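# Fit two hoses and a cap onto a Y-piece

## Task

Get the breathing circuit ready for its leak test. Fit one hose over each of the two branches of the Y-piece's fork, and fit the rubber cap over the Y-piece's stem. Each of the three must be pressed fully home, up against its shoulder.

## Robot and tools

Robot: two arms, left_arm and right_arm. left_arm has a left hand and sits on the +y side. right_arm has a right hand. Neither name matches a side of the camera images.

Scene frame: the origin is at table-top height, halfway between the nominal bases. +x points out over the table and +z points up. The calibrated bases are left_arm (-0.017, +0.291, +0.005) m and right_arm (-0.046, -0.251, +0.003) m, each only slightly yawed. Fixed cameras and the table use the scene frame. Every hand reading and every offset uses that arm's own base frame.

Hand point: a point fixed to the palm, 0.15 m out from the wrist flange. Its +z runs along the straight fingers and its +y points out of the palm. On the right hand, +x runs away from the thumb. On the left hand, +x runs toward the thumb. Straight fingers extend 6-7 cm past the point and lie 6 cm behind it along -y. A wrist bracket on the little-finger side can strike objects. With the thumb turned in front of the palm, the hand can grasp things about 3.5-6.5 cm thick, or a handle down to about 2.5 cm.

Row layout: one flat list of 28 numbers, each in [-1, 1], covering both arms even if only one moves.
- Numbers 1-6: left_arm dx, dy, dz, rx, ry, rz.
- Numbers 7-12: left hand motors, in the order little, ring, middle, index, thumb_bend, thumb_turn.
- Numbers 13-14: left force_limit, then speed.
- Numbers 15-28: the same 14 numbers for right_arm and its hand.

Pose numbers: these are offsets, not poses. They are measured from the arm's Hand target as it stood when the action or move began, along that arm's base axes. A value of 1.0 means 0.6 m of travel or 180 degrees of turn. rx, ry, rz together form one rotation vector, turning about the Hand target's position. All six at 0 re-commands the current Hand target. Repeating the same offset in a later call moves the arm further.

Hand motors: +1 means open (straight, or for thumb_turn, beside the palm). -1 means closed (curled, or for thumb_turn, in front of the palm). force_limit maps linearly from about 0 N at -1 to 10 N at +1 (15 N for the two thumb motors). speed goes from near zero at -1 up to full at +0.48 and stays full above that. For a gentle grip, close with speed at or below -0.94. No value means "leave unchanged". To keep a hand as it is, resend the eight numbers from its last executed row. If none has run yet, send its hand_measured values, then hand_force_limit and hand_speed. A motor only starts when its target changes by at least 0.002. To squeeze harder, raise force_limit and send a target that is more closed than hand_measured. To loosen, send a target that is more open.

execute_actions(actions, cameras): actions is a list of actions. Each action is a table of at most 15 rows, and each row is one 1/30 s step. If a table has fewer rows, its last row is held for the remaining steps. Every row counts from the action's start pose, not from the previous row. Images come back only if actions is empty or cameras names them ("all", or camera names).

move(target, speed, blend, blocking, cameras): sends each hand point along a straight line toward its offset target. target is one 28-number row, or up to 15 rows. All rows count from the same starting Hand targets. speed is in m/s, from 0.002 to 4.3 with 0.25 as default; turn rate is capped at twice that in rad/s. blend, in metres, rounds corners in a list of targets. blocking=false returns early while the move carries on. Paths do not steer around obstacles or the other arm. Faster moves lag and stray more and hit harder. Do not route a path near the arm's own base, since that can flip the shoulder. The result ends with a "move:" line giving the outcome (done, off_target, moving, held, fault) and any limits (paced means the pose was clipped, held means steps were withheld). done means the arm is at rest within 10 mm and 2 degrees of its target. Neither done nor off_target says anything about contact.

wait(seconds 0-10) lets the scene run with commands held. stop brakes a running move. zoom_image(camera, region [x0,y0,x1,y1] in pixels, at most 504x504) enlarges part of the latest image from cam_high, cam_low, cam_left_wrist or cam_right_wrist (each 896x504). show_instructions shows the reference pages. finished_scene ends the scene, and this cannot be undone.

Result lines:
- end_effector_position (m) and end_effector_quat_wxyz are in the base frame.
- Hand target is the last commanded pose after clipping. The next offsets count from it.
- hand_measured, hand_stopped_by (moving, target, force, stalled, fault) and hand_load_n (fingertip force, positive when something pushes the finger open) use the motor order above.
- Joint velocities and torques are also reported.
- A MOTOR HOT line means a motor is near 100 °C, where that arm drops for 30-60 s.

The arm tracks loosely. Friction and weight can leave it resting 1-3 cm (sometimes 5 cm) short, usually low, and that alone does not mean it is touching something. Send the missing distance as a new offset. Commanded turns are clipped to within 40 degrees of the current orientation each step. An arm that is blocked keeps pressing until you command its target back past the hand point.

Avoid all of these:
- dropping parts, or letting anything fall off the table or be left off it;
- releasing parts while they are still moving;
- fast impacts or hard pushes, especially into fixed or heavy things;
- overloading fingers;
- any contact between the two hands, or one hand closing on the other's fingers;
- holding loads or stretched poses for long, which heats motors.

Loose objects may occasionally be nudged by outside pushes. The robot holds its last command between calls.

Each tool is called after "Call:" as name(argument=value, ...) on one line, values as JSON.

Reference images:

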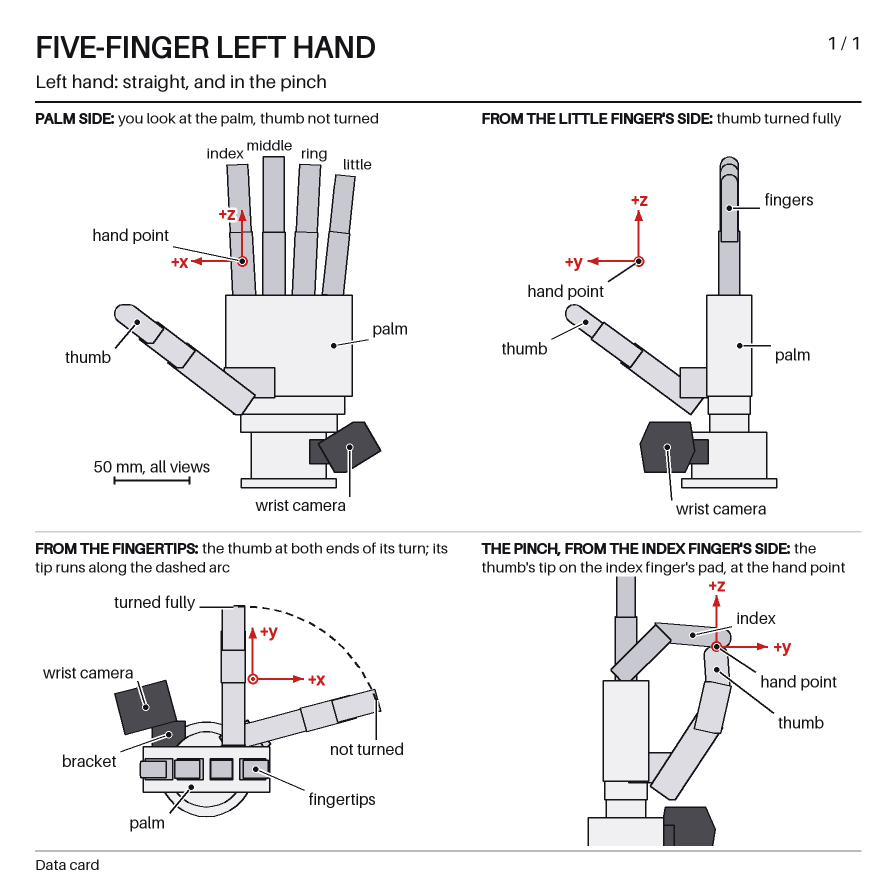

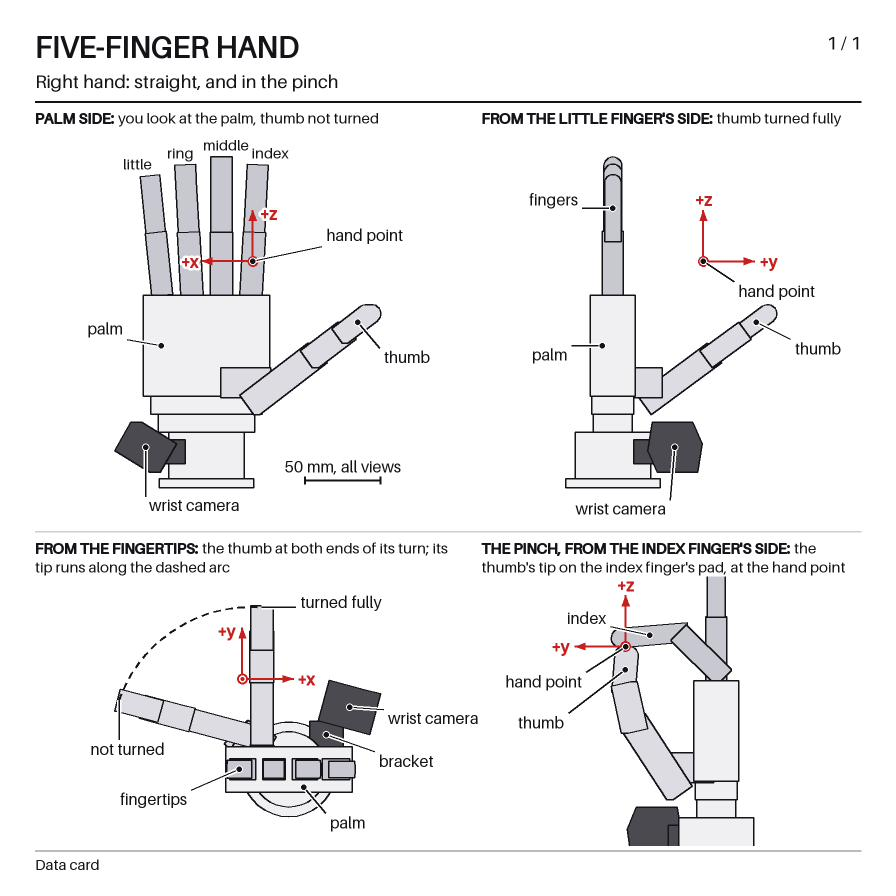

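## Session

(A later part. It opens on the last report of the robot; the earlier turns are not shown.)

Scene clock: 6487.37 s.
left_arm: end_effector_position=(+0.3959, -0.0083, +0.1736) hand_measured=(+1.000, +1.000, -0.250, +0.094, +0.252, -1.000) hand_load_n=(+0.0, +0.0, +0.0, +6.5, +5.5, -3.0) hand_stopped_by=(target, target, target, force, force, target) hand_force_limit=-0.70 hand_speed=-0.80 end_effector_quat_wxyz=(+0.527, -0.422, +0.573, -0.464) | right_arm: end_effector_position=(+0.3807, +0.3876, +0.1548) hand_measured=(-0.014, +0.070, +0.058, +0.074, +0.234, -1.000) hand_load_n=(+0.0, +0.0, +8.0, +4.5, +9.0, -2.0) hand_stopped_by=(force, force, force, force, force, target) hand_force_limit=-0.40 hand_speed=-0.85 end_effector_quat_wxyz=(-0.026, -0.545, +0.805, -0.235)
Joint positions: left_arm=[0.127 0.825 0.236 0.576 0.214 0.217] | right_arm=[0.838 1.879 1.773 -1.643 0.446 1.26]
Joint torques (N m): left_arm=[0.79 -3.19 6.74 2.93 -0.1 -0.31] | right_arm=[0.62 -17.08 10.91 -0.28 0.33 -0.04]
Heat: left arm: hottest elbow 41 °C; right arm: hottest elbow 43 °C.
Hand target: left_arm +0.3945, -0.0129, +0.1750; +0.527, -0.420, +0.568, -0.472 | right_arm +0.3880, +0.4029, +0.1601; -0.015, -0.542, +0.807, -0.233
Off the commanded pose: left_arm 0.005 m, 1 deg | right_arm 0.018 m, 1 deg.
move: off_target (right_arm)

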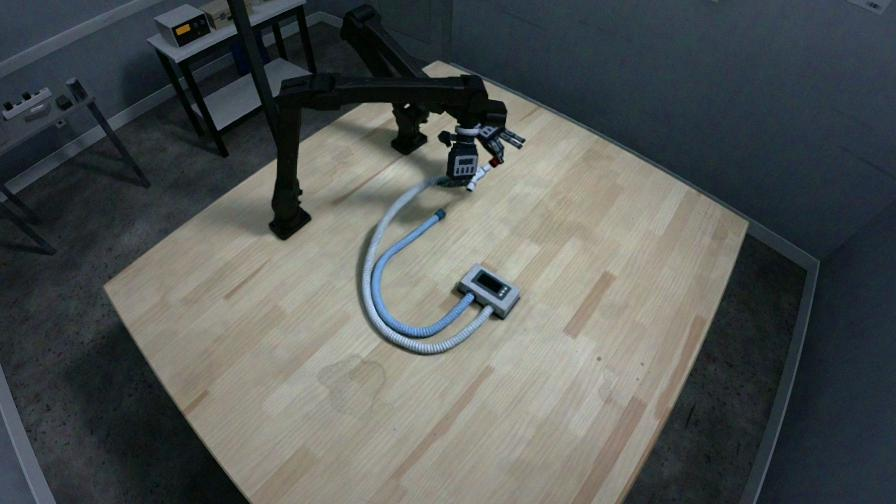

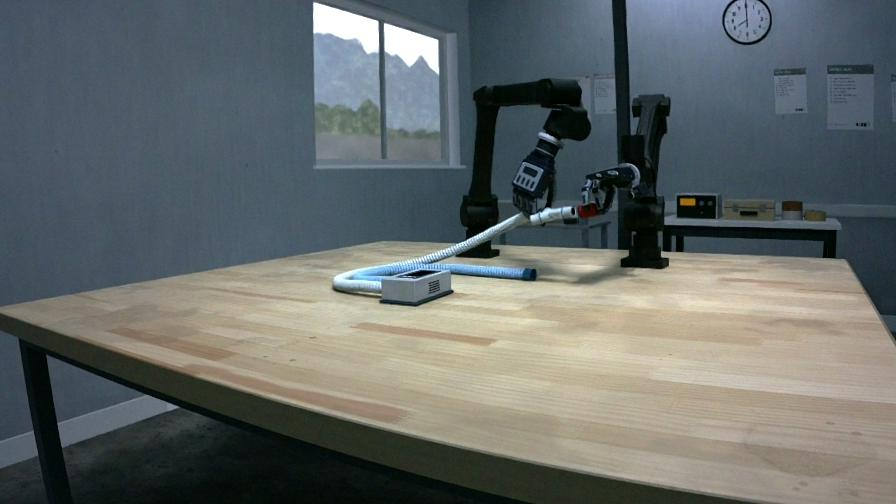

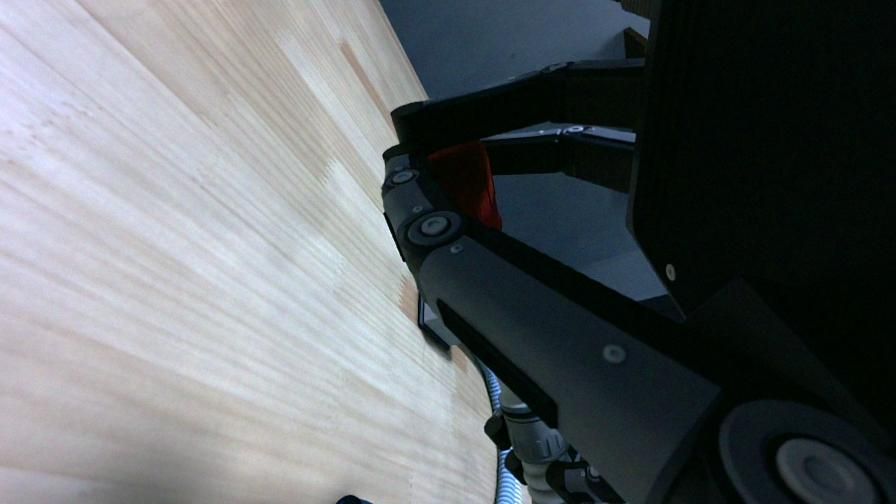

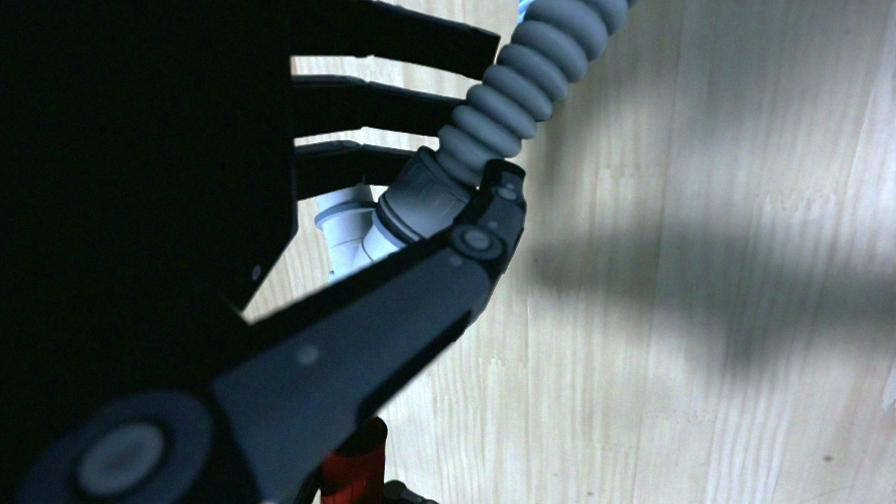

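Call:
move(target=[0.0083, 0.0007, 0.01, 0, 0, -0.039, 1, 1, -0.25, -0.5, -0.3, -1, -0.7, -0.8, 0, 0, 0, 0, 0, 0, -0.5, -0.5, -0.5, -0.5, -0.3, -1, -0.4, -0.85], speed=0.03, cameras=["cam_high", "cam_low", "cam_right_wrist", "cam_left_wrist"])

Call:
zoom_image(camera="cam_low", region=[520, 180, 620, 240])

Call:
zoom_image(camera="cam_high", region=[465, 140, 515, 190])

Call:
zoom_image(camera="cam_right_wrist", region=[280, 400, 440, 504])

Scene clock: 6517.27 s.
left_arm: end_effector_position=(+0.3888, -0.0174, +0.1615) hand_measured=(+1.000, +1.000, -0.250, +0.094, +0.252, -1.000) hand_load_n=(+0.0, -0.5, +0.0, +6.0, +5.5, -3.0) hand_stopped_by=(target, target, target, force, force, target) hand_force_limit=-0.70 hand_speed=-0.80 end_effector_quat_wxyz=(+0.483, -0.392, +0.606, -0.496) | right_arm: end_effector_position=(+0.3807, +0.3876, +0.1548) hand_measured=(-0.014, +0.070, +0.058, +0.074, +0.234, -1.000) hand_load_n=(+0.0, +0.5, +7.5, +4.5, +9.0, -1.5) hand_stopped_by=(force, force, force, force, force, target) hand_force_limit=-0.40 hand_speed=-0.85 end_effector_quat_wxyz=(-0.026, -0.545, +0.805, -0.235)
Joint positions: left_arm=[0.208 0.865 0.236 0.584 0.433 0.217] | right_arm=[0.838 1.879 1.773 -1.643 0.446 1.26]
Joint torques (N m): left_arm=[2.67 -3.08 9.35 2.95 0.16 -0.26] | right_arm=[1.49 -17.26 10.93 -0.36 0.29 -0.08]
Heat: left arm: hottest elbow 40 °C; right arm: hottest elbow 43 °C.
Hand target: left_arm +0.3995, -0.0125, +0.1810; +0.497, -0.385, +0.593, -0.504 | right_arm +0.3880, +0.4029, +0.1601; -0.015, -0.542, +0.807, -0.233
Off the commanded pose: left_arm 0.023 m, 2 deg | right_arm 0.018 m, 1 deg.
move: off_target (left_arm, right_arm)

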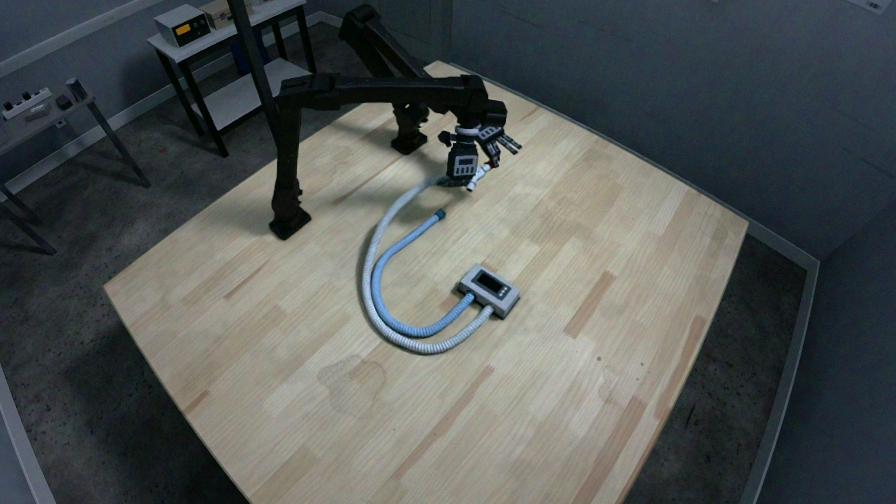

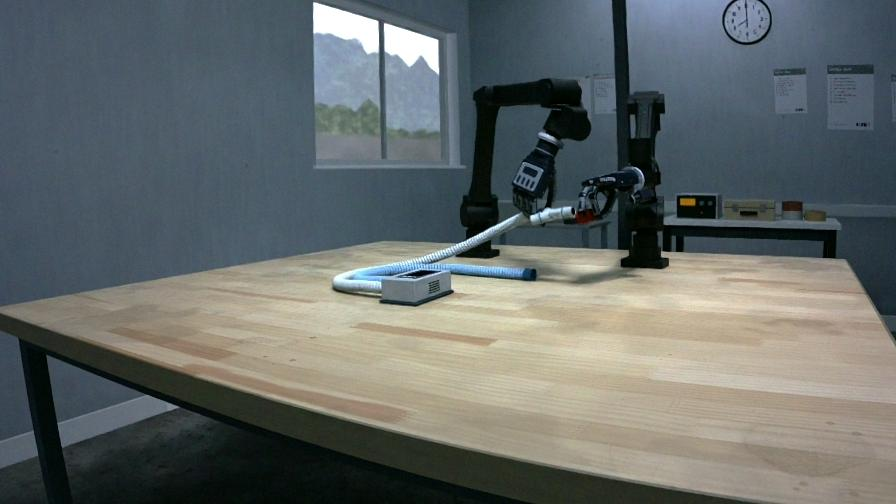

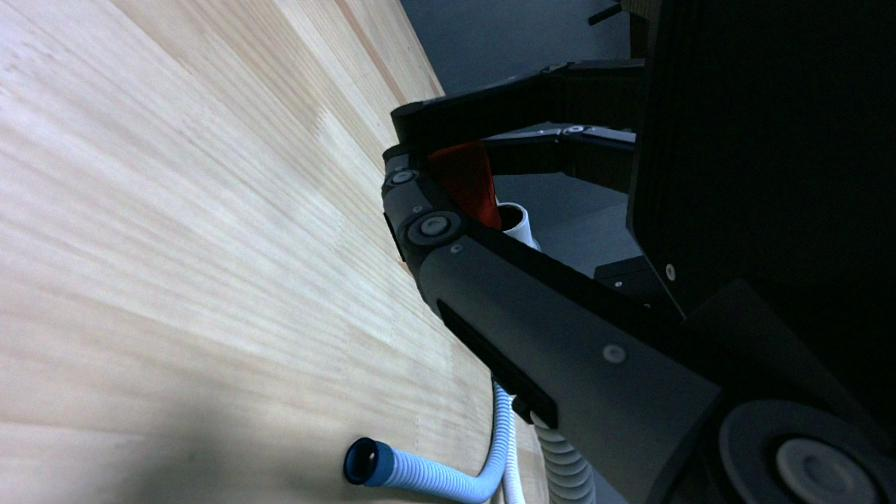

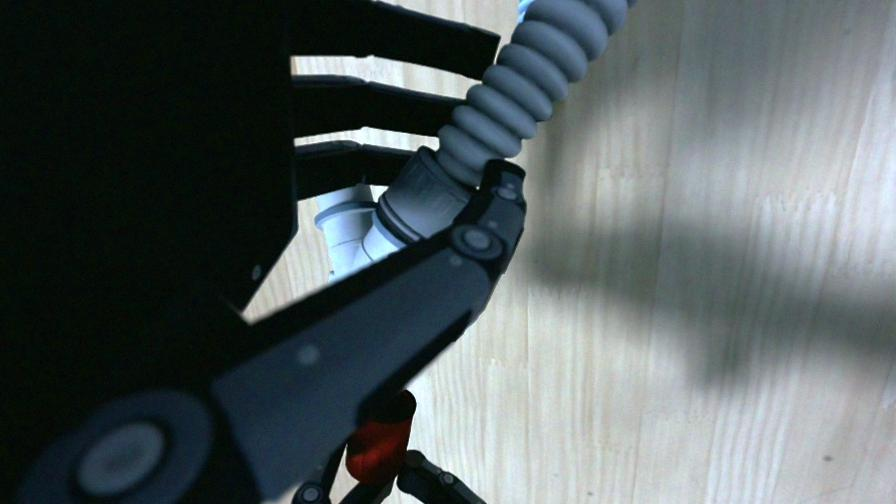

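Scaled by 5.040 from the camera's 896x504 image, which has a finer 1280x720 frame.

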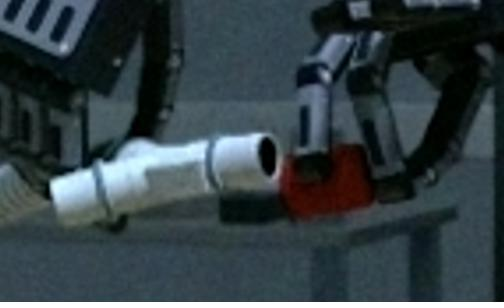

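Scaled by 10.080 from the camera's 896x504 image, which has a finer 1280x720 frame.

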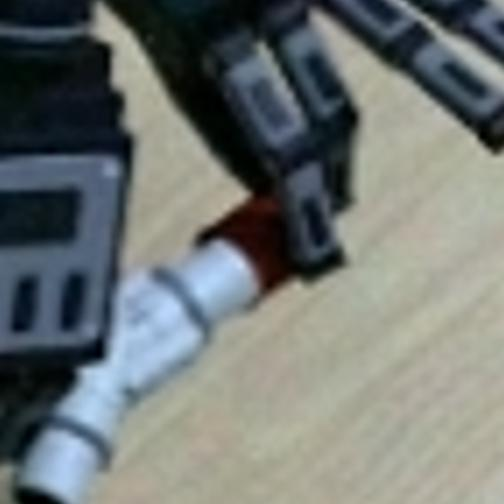

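Scaled by 3.150 from the camera's 896x504 image, which has a finer 1280x720 frame.

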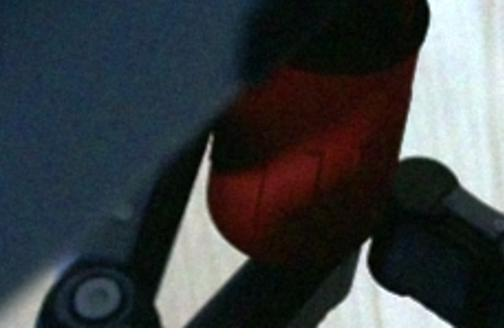

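Call:
move(target=[[0.004, 0.028, 0.0, 0, 0, 0, 1, 1, -0.25, -0.5, -0.3, -1, -0.7, -0.8, 0, 0, 0, 0, 0, 0, -0.5, -0.5, -0.5, -0.5, -0.3, -1, -0.4, -0.85], [0.004, 0.028, 0.042, 0, 0, 0, 1, 1, -0.25, -0.5, -0.3, -1, -0.7, -0.8, 0, 0, 0, 0, 0, 0, -0.5, -0.5, -0.5, -0.5, -0.3, -1, -0.4, -0.85]], speed=0.04, cameras=["cam_high", "cam_low", "cam_left_wrist"])

Call:
zoom_image(camera="cam_low", region=[520, 180, 620, 240])

Call:
zoom_image(camera="cam_high", region=[465, 140, 515, 190])

Scene clock: 6534.93 s.
left_arm: end_effector_position=(+0.3837, -0.0032, +0.1694) hand_measured=(+1.000, +1.000, -0.250, +0.094, +0.252, -1.000) hand_load_n=(+0.0, +0.0, +0.0, +6.0, +5.5, -3.0) hand_stopped_by=(target, target, target, force, force, target) hand_force_limit=-0.70 hand_speed=-0.80 end_effector_quat_wxyz=(+0.477, -0.397, +0.607, -0.496) | right_arm: end_effector_position=(+0.3807, +0.3876, +0.1548) hand_measured=(-0.014, +0.070, +0.058, +0.074, +0.234, -1.000) hand_load_n=(+0.0, +0.5, +8.0, +4.5, +9.0, -2.0) hand_stopped_by=(force, force, force, force, force, target) hand_force_limit=-0.40 hand_speed=-0.85 end_effector_quat_wxyz=(-0.026, -0.545, +0.805, -0.235)
Joint positions: left_arm=[0.281 0.824 0.256 0.507 0.505 0.216] | right_arm=[0.838 1.879 1.773 -1.643 0.446 1.26]
Joint torques (N m): left_arm=[2.55 -3.78 12.44 1.65 0.11 -0.26] | right_arm=[1.08 -17.03 10.85 -0.25 0.33 -0.02]
Heat: left arm: hottest elbow 41 °C; right arm: hottest elbow 43 °C.
Hand target: left_arm +0.4019, +0.0043, +0.2062; +0.497, -0.385, +0.593, -0.504 | right_arm +0.3880, +0.4029, +0.1601; -0.015, -0.542, +0.807, -0.233
Off the commanded pose: left_arm 0.042 m, 3 deg | right_arm 0.018 m, 1 deg.
move: off_target (left_arm, right_arm)
Images, in order (width x height): cam_high 896x504, cam_low 896x504, cam_left_wrist 896x504.

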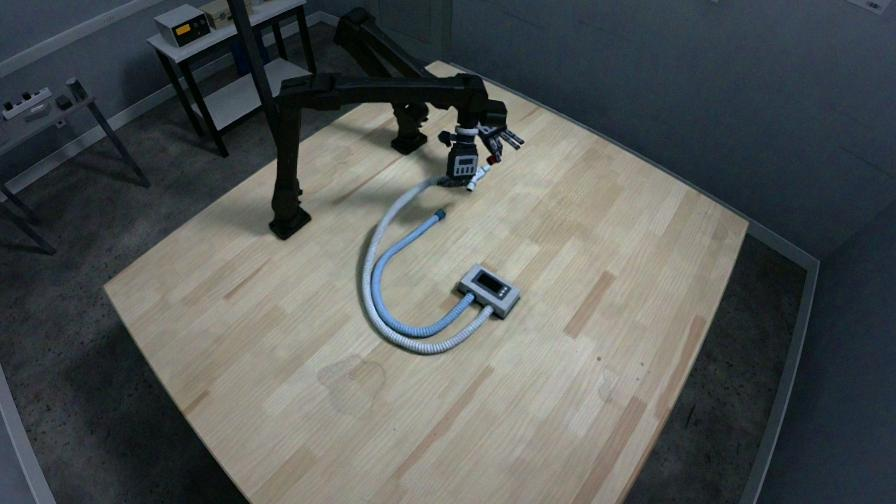

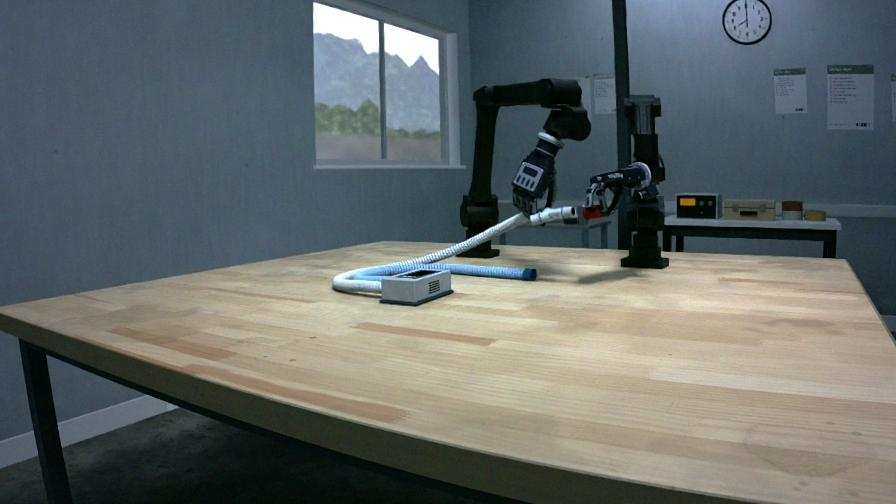

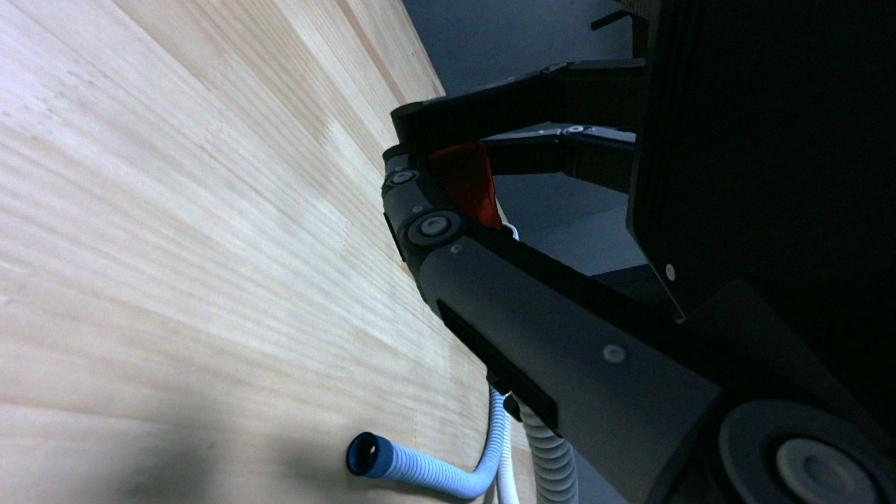

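Scaled by 5.040 from the camera's 896x504 image, which has a finer 1280x720 frame.

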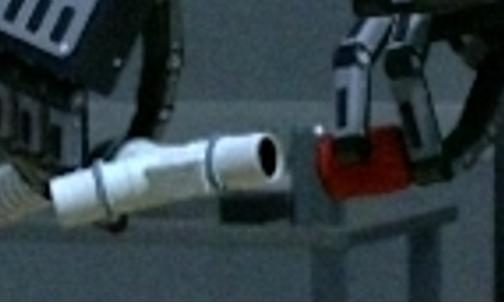

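Scaled by 10.080 from the camera's 896x504 image, which has a finer 1280x720 frame.

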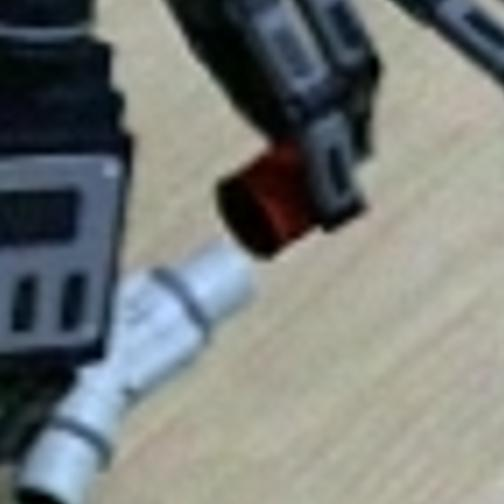

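Call:
move(target=[0.029, 0.0, 0.0138, 0, 0, 0, 1, 1, -0.25, -0.5, -0.3, -1, -0.7, -0.8, 0, 0, 0, 0, 0, 0, -0.5, -0.5, -0.5, -0.5, -0.3, -1, -0.4, -0.85], speed=0.03, cameras=["cam_high", "cam_low", "cam_left_wrist"])

Call:
zoom_image(camera="cam_low", region=[520, 180, 620, 240])

Call:
zoom_image(camera="cam_high", region=[465, 140, 515, 190])

Scene clock: 6546.10 s.
left_arm: end_effector_position=(+0.3981, +0.0033, +0.1785) hand_measured=(+1.000, +1.000, -0.250, +0.094, +0.252, -1.000) hand_load_n=(+0.0, +0.0, +0.5, +6.5, +5.5, -3.0) hand_stopped_by=(target, target, target, force, force, target) hand_force_limit=-0.70 hand_speed=-0.80 end_effector_quat_wxyz=(+0.480, -0.402, +0.605, -0.492) | right_arm: end_effector_position=(+0.3807, +0.3876, +0.1548) hand_measured=(-0.014, +0.070, +0.058, +0.074, +0.234, -1.000) hand_load_n=(+0.0, +0.0, +8.0, +5.0, +9.0, -2.0) hand_stopped_by=(force, force, force, force, force, target) hand_force_limit=-0.40 hand_speed=-0.85 end_effector_quat_wxyz=(-0.026, -0.545, +0.805, -0.235)
Joint positions: left_arm=[0.281 0.865 0.301 0.502 0.492 0.216] | right_arm=[0.838 1.879 1.773 -1.643 0.446 1.26]
Joint torques (N m): left_arm=[1.38 -3.37 12.45 2.04 -0.01 -0.25] | right_arm=[0.67 -17.67 10.97 -0.27 0.32 -0.03]
Heat: left arm: hottest elbow 44 °C; right arm: hottest elbow 43 °C.
Hand target: left_arm +0.4193, +0.0042, +0.2145; +0.497, -0.385, +0.593, -0.504 | right_arm +0.3880, +0.4029, +0.1601; -0.015, -0.542, +0.807, -0.233
Off the commanded pose: left_arm 0.042 m, 3 deg | right_arm 0.018 m, 1 deg.
move: off_target (left_arm, right_arm)
Images, in order (width x height): cam_high 896x504, cam_low 896x504, cam_left_wrist 896x504.

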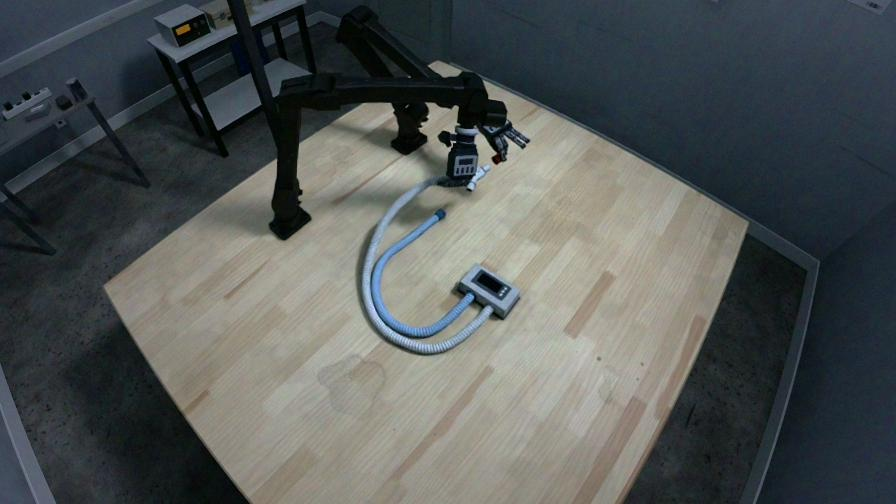

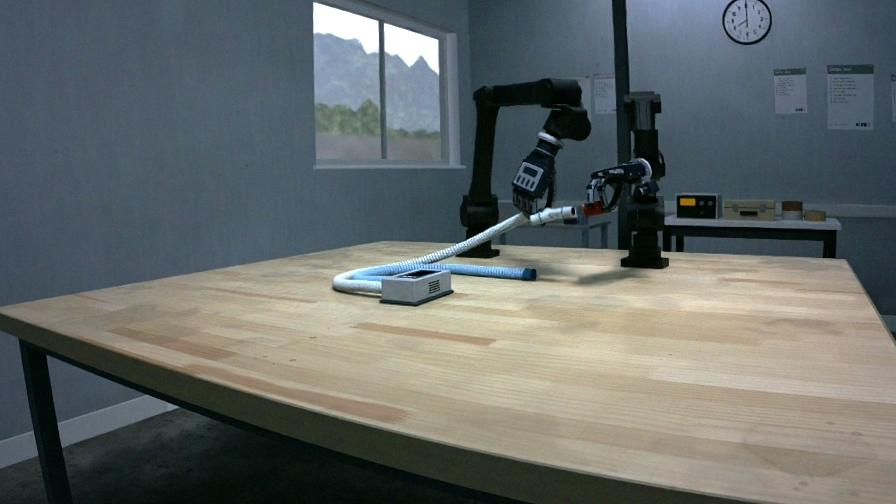

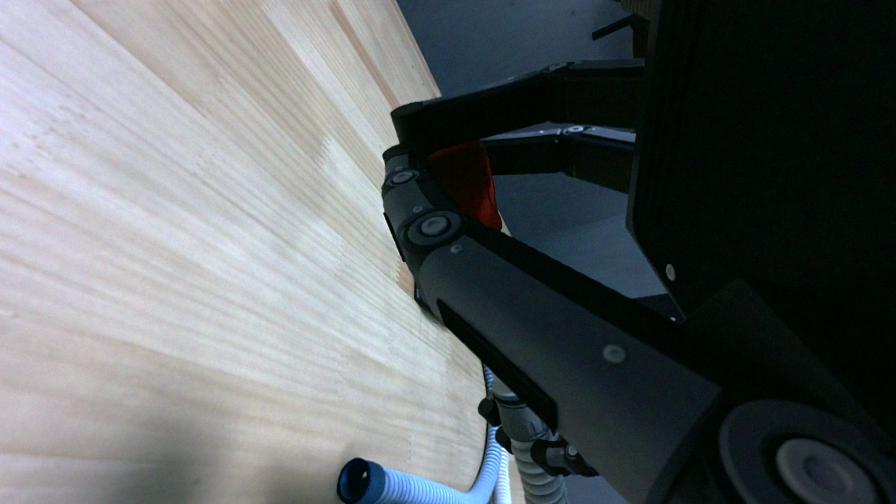

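Scaled by 5.040 from the camera's 896x504 image, which has a finer 1280x720 frame.

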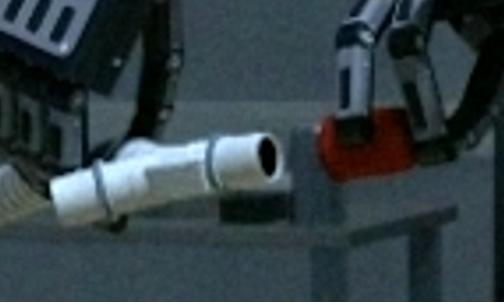

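Scaled by 10.080 from the camera's 896x504 image, which has a finer 1280x720 frame.

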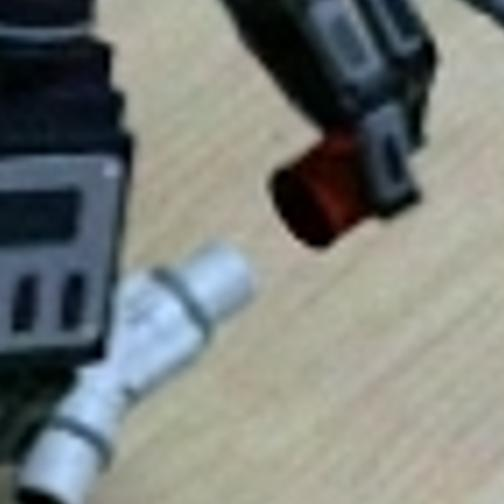

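Call:
move(target=[0.003, -0.027, 0.0, 0, 0, 0, 1, 1, -0.25, -0.5, -0.3, -1, -0.7, -0.8, 0, 0, 0, 0, 0, 0, -0.5, -0.5, -0.5, -0.5, -0.3, -1, -0.4, -0.85], speed=0.03, cameras=["cam_high", "cam_low", "cam_left_wrist", "cam_right_wrist"])

Call:
zoom_image(camera="cam_low", region=[520, 180, 620, 240])

Call:
zoom_image(camera="cam_high", region=[465, 140, 515, 190])

Scene clock: 6556.70 s.
left_arm: end_effector_position=(+0.4017, -0.0109, +0.1780) hand_measured=(+1.000, +1.000, -0.250, +0.094, +0.252, -1.000) hand_load_n=(+0.0, +0.0, +0.0, +6.0, +5.5, -3.0) hand_stopped_by=(target, target, target, force, force, target) hand_force_limit=-0.70 hand_speed=-0.80 end_effector_quat_wxyz=(+0.480, -0.402, +0.606, -0.491) | right_arm: end_effector_position=(+0.3807, +0.3876, +0.1548) hand_measured=(-0.014, +0.070, +0.058, +0.074, +0.234, -1.000) hand_load_n=(+0.0, +0.0, +8.0, +4.5, +9.0, -1.5) hand_stopped_by=(force, force, force, force, force, target) hand_force_limit=-0.40 hand_speed=-0.85 end_effector_quat_wxyz=(-0.026, -0.545, +0.805, -0.235)
Joint positions: left_arm=[0.214 0.865 0.301 0.502 0.424 0.215] | right_arm=[0.838 1.879 1.773 -1.643 0.446 1.26]
Joint torques (N m): left_arm=[1.49 -4.07 12.15 2.03 -0.02 -0.28] | right_arm=[1.03 -17.08 11 -0.25 0.34 -0.08]
Motor temperatures (°C): left_arm=[19 20 46 17 18 19] | right_arm=[18 26 43 17 20 20]
Heat: left arm: hottest elbow 46 °C; right arm: hottest elbow 43 °C.
Hand target: left_arm +0.4212, -0.0118, +0.2144; +0.497, -0.385, +0.593, -0.504 | right_arm +0.3880, +0.4029, +0.1601; -0.015, -0.542, +0.807, -0.233
Off the commanded pose: left_arm 0.041 m, 3 deg | right_arm 0.018 m, 1 deg.
move: off_target (left_arm, right_arm)

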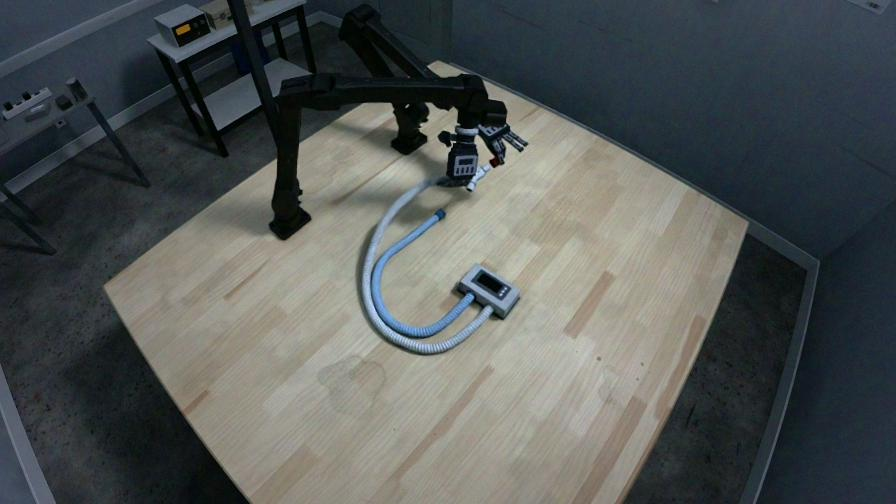

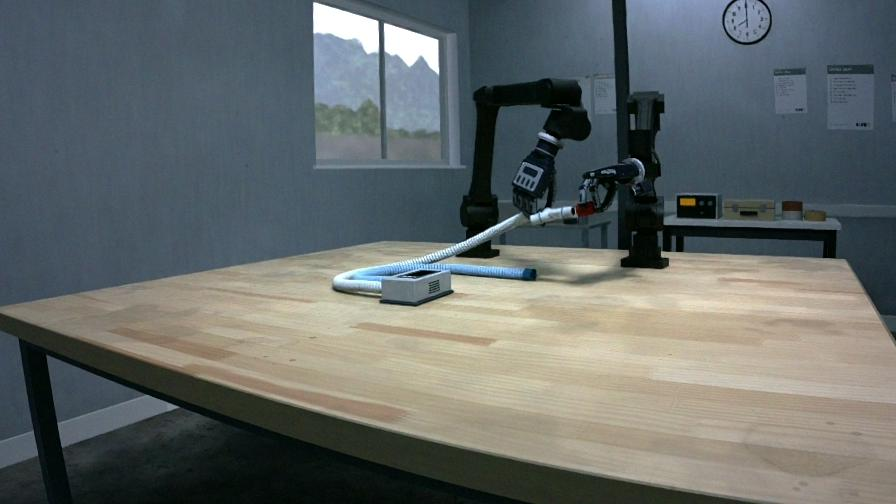

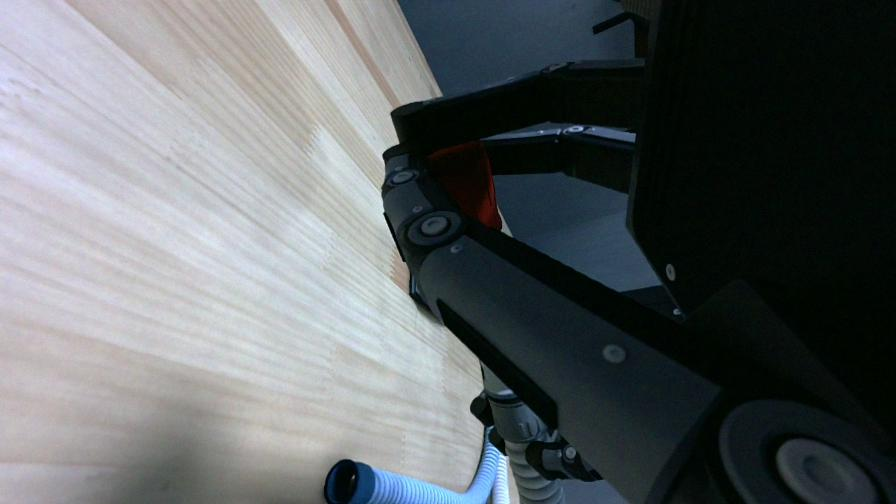

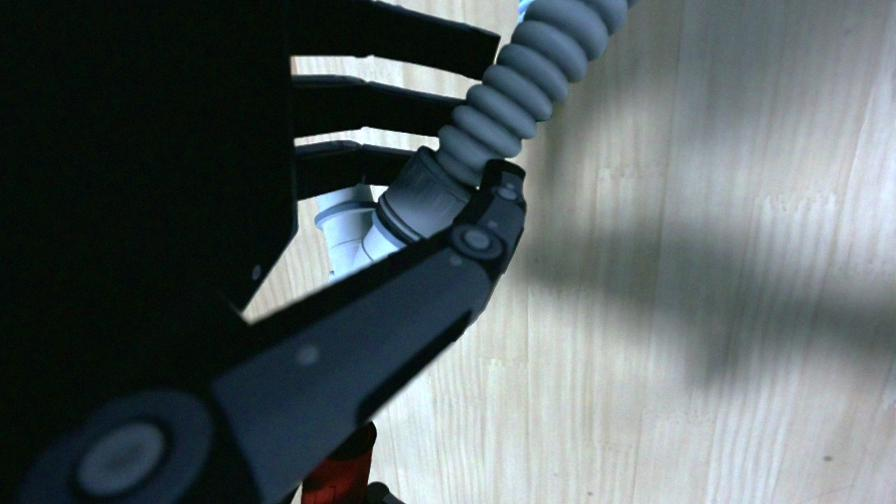

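Scaled by 5.040 from the camera's 896x504 image, which has a finer 1280x720 frame.

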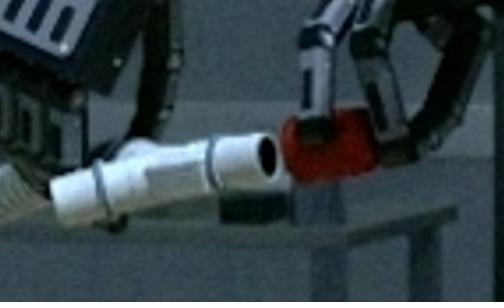

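Scaled by 10.080 from the camera's 896x504 image, which has a finer 1280x720 frame.

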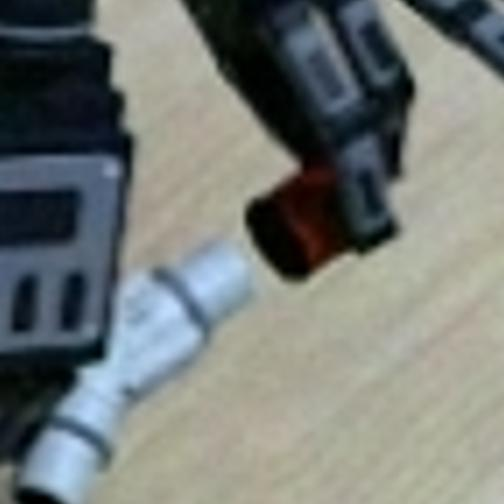

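Call:
move(target=[0.0, 0.0, 0.0, 0, 0, 0, 1, 1, -0.25, -0.5, -0.3, -1, -0.7, -0.8, 0.008, 0, 0.01, 0, 0, 0, -0.5, -0.5, -0.5, -0.5, -0.3, -1, -0.4, -0.85], speed=0.03, cameras=["cam_high", "cam_low"])

Call:
zoom_image(camera="cam_low", region=[520, 180, 620, 240])

Call:
zoom_image(camera="cam_high", region=[465, 140, 515, 190])

Scene clock: 6569.43 s.
left_arm: end_effector_position=(+0.4017, -0.0109, +0.1780) hand_measured=(+1.000, +1.000, -0.250, +0.094, +0.252, -1.000) hand_load_n=(+0.0, +0.0, +0.0, +6.0, +5.5, -3.0) hand_stopped_by=(target, target, target, force, force, target) hand_force_limit=-0.70 hand_speed=-0.80 end_effector_quat_wxyz=(+0.480, -0.402, +0.606, -0.491) | right_arm: end_effector_position=(+0.3835, +0.3903, +0.1611) hand_measured=(-0.014, +0.070, +0.058, +0.074, +0.234, -1.000) hand_load_n=(+0.0, +0.0, +8.0, +4.5, +8.5, -1.5) hand_stopped_by=(force, force, force, force, force, target) hand_force_limit=-0.40 hand_speed=-0.85 end_effector_quat_wxyz=(-0.025, -0.544, +0.805, -0.235)
Joint positions: left_arm=[0.214 0.865 0.301 0.502 0.424 0.215] | right_arm=[0.838 1.886 1.799 -1.659 0.447 1.26]
Joint torques (N m): left_arm=[1.61 -4.07 12.11 1.94 -0.06 -0.26] | right_arm=[-0.32 -18.14 10.82 -0.24 0.32 -0.16]
Heat: left arm: hottest elbow 48 °C; right arm: hottest elbow 43 °C.
Hand target: left_arm +0.4211, -0.0119, +0.2144; +0.497, -0.385, +0.593, -0.504 | right_arm +0.3927, +0.4029, +0.1661; -0.015, -0.542, +0.807, -0.233
Off the commanded pose: left_arm 0.041 m, 3 deg | right_arm 0.016 m, 1 deg.
move: off_target (left_arm, right_arm)
Images, in order (width x height): cam_high 896x504, cam_low 896x504.

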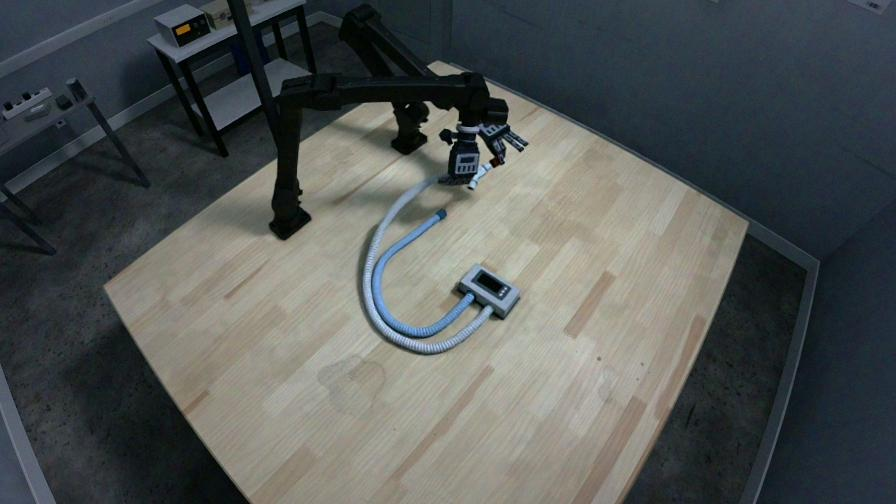

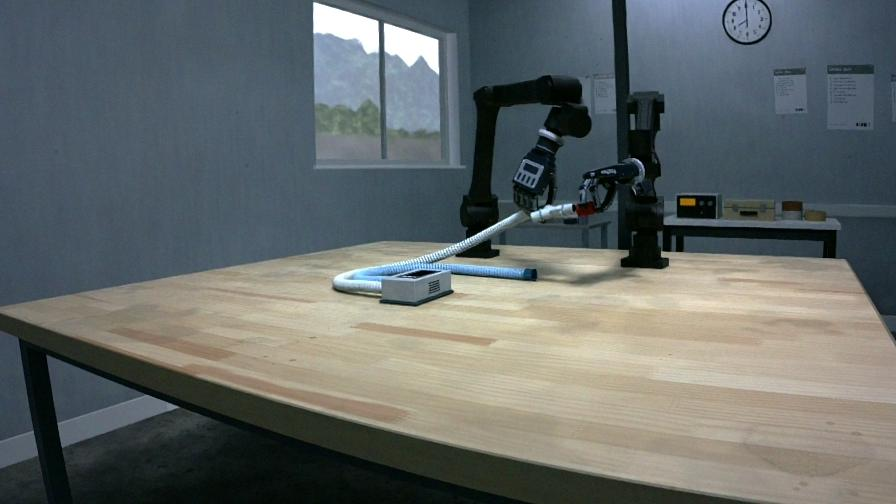

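Scaled by 5.040 from the camera's 896x504 image, which has a finer 1280x720 frame.

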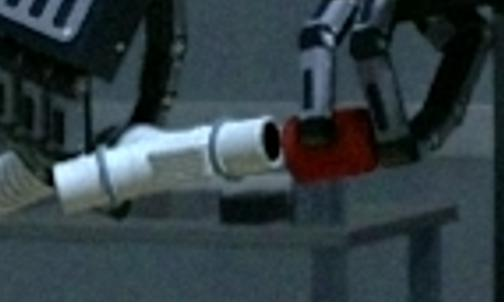

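Scaled by 10.080 from the camera's 896x504 image, which has a finer 1280x720 frame.

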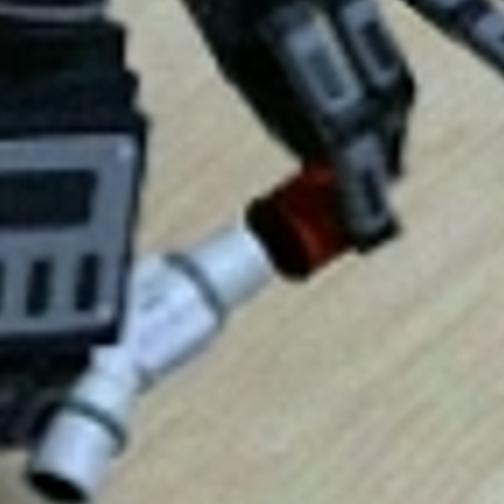

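Call:
move(target=[0.0, 0.0, 0.0085, 0, 0, 0, 1, 1, -0.25, -0.5, -0.3, -1, -0.7, -0.8, 0, 0, 0, 0, 0, 0, -0.5, -0.5, -0.5, -0.5, -0.3, -1, -0.4, -0.85], speed=0.03, cameras=["cam_high", "cam_low"])

Call:
zoom_image(camera="cam_low", region=[520, 180, 620, 240])

Call:
zoom_image(camera="cam_high", region=[465, 140, 515, 190])

Scene clock: 6577.40 s.
left_arm: end_effector_position=(+0.4020, -0.0109, +0.1806) hand_measured=(+1.000, +1.000, -0.250, +0.094, +0.252, -1.000) hand_load_n=(+0.0, +0.0, +0.0, +6.0, +5.5, -2.5) hand_stopped_by=(target, target, target, force, force, target) hand_force_limit=-0.70 hand_speed=-0.80 end_effector_quat_wxyz=(+0.480, -0.402, +0.606, -0.490) | right_arm: end_effector_position=(+0.3835, +0.3904, +0.1605) hand_measured=(-0.014, +0.070, +0.058, +0.074, +0.234, -1.000) hand_load_n=(+0.0, +0.0, +8.0, +4.5, +8.5, -1.5) hand_stopped_by=(force, force, force, force, force, target) hand_force_limit=-0.40 hand_speed=-0.85 end_effector_quat_wxyz=(-0.025, -0.544, +0.805, -0.235)
Joint positions: left_arm=[0.214 0.858 0.307 0.487 0.424 0.215] | right_arm=[0.838 1.887 1.799 -1.659 0.447 1.26]
Joint torques (N m): left_arm=[1.38 -4.54 12.53 1.76 -0.05 -0.23] | right_arm=[0.03 -17.44 10.85 -0.42 0.34 -0.13]
Heat: left arm: hottest elbow 49 °C; right arm: hottest elbow 42 °C.
Hand target: left_arm +0.4211, -0.0119, +0.2197; +0.497, -0.385, +0.593, -0.504 | right_arm +0.3928, +0.4030, +0.1660; -0.015, -0.542, +0.807, -0.233
Off the commanded pose: left_arm 0.043 m, 3 deg | right_arm 0.017 m, 1 deg.
move: off_target (left_arm, right_arm)
Images, in order (width x height): cam_high 896x504, cam_low 896x504.

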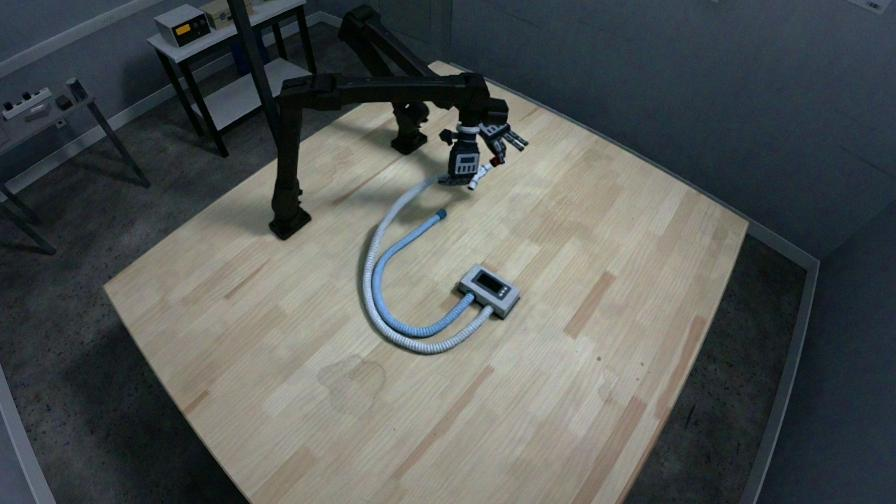

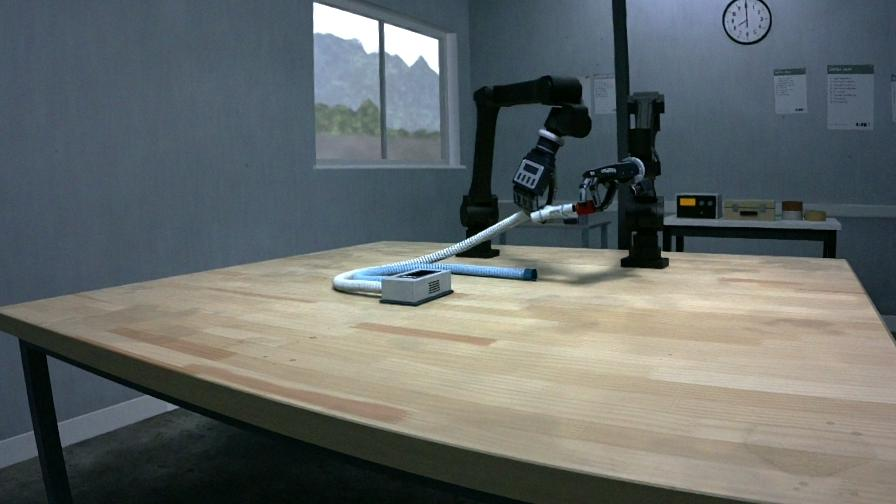

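Scaled by 5.040 from the camera's 896x504 image, which has a finer 1280x720 frame.

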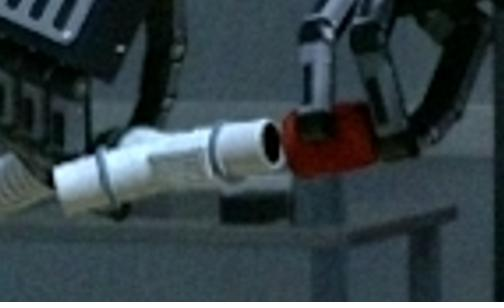

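Scaled by 10.080 from the camera's 896x504 image, which has a finer 1280x720 frame.

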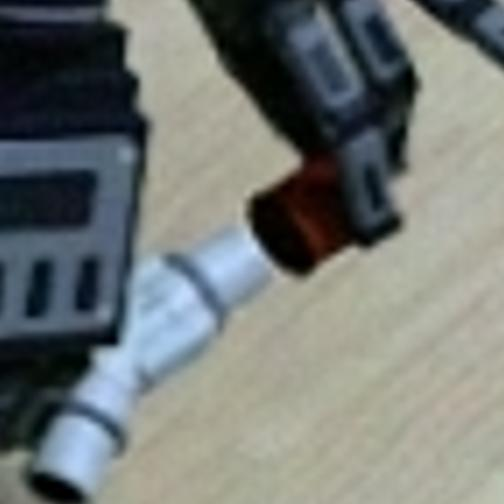

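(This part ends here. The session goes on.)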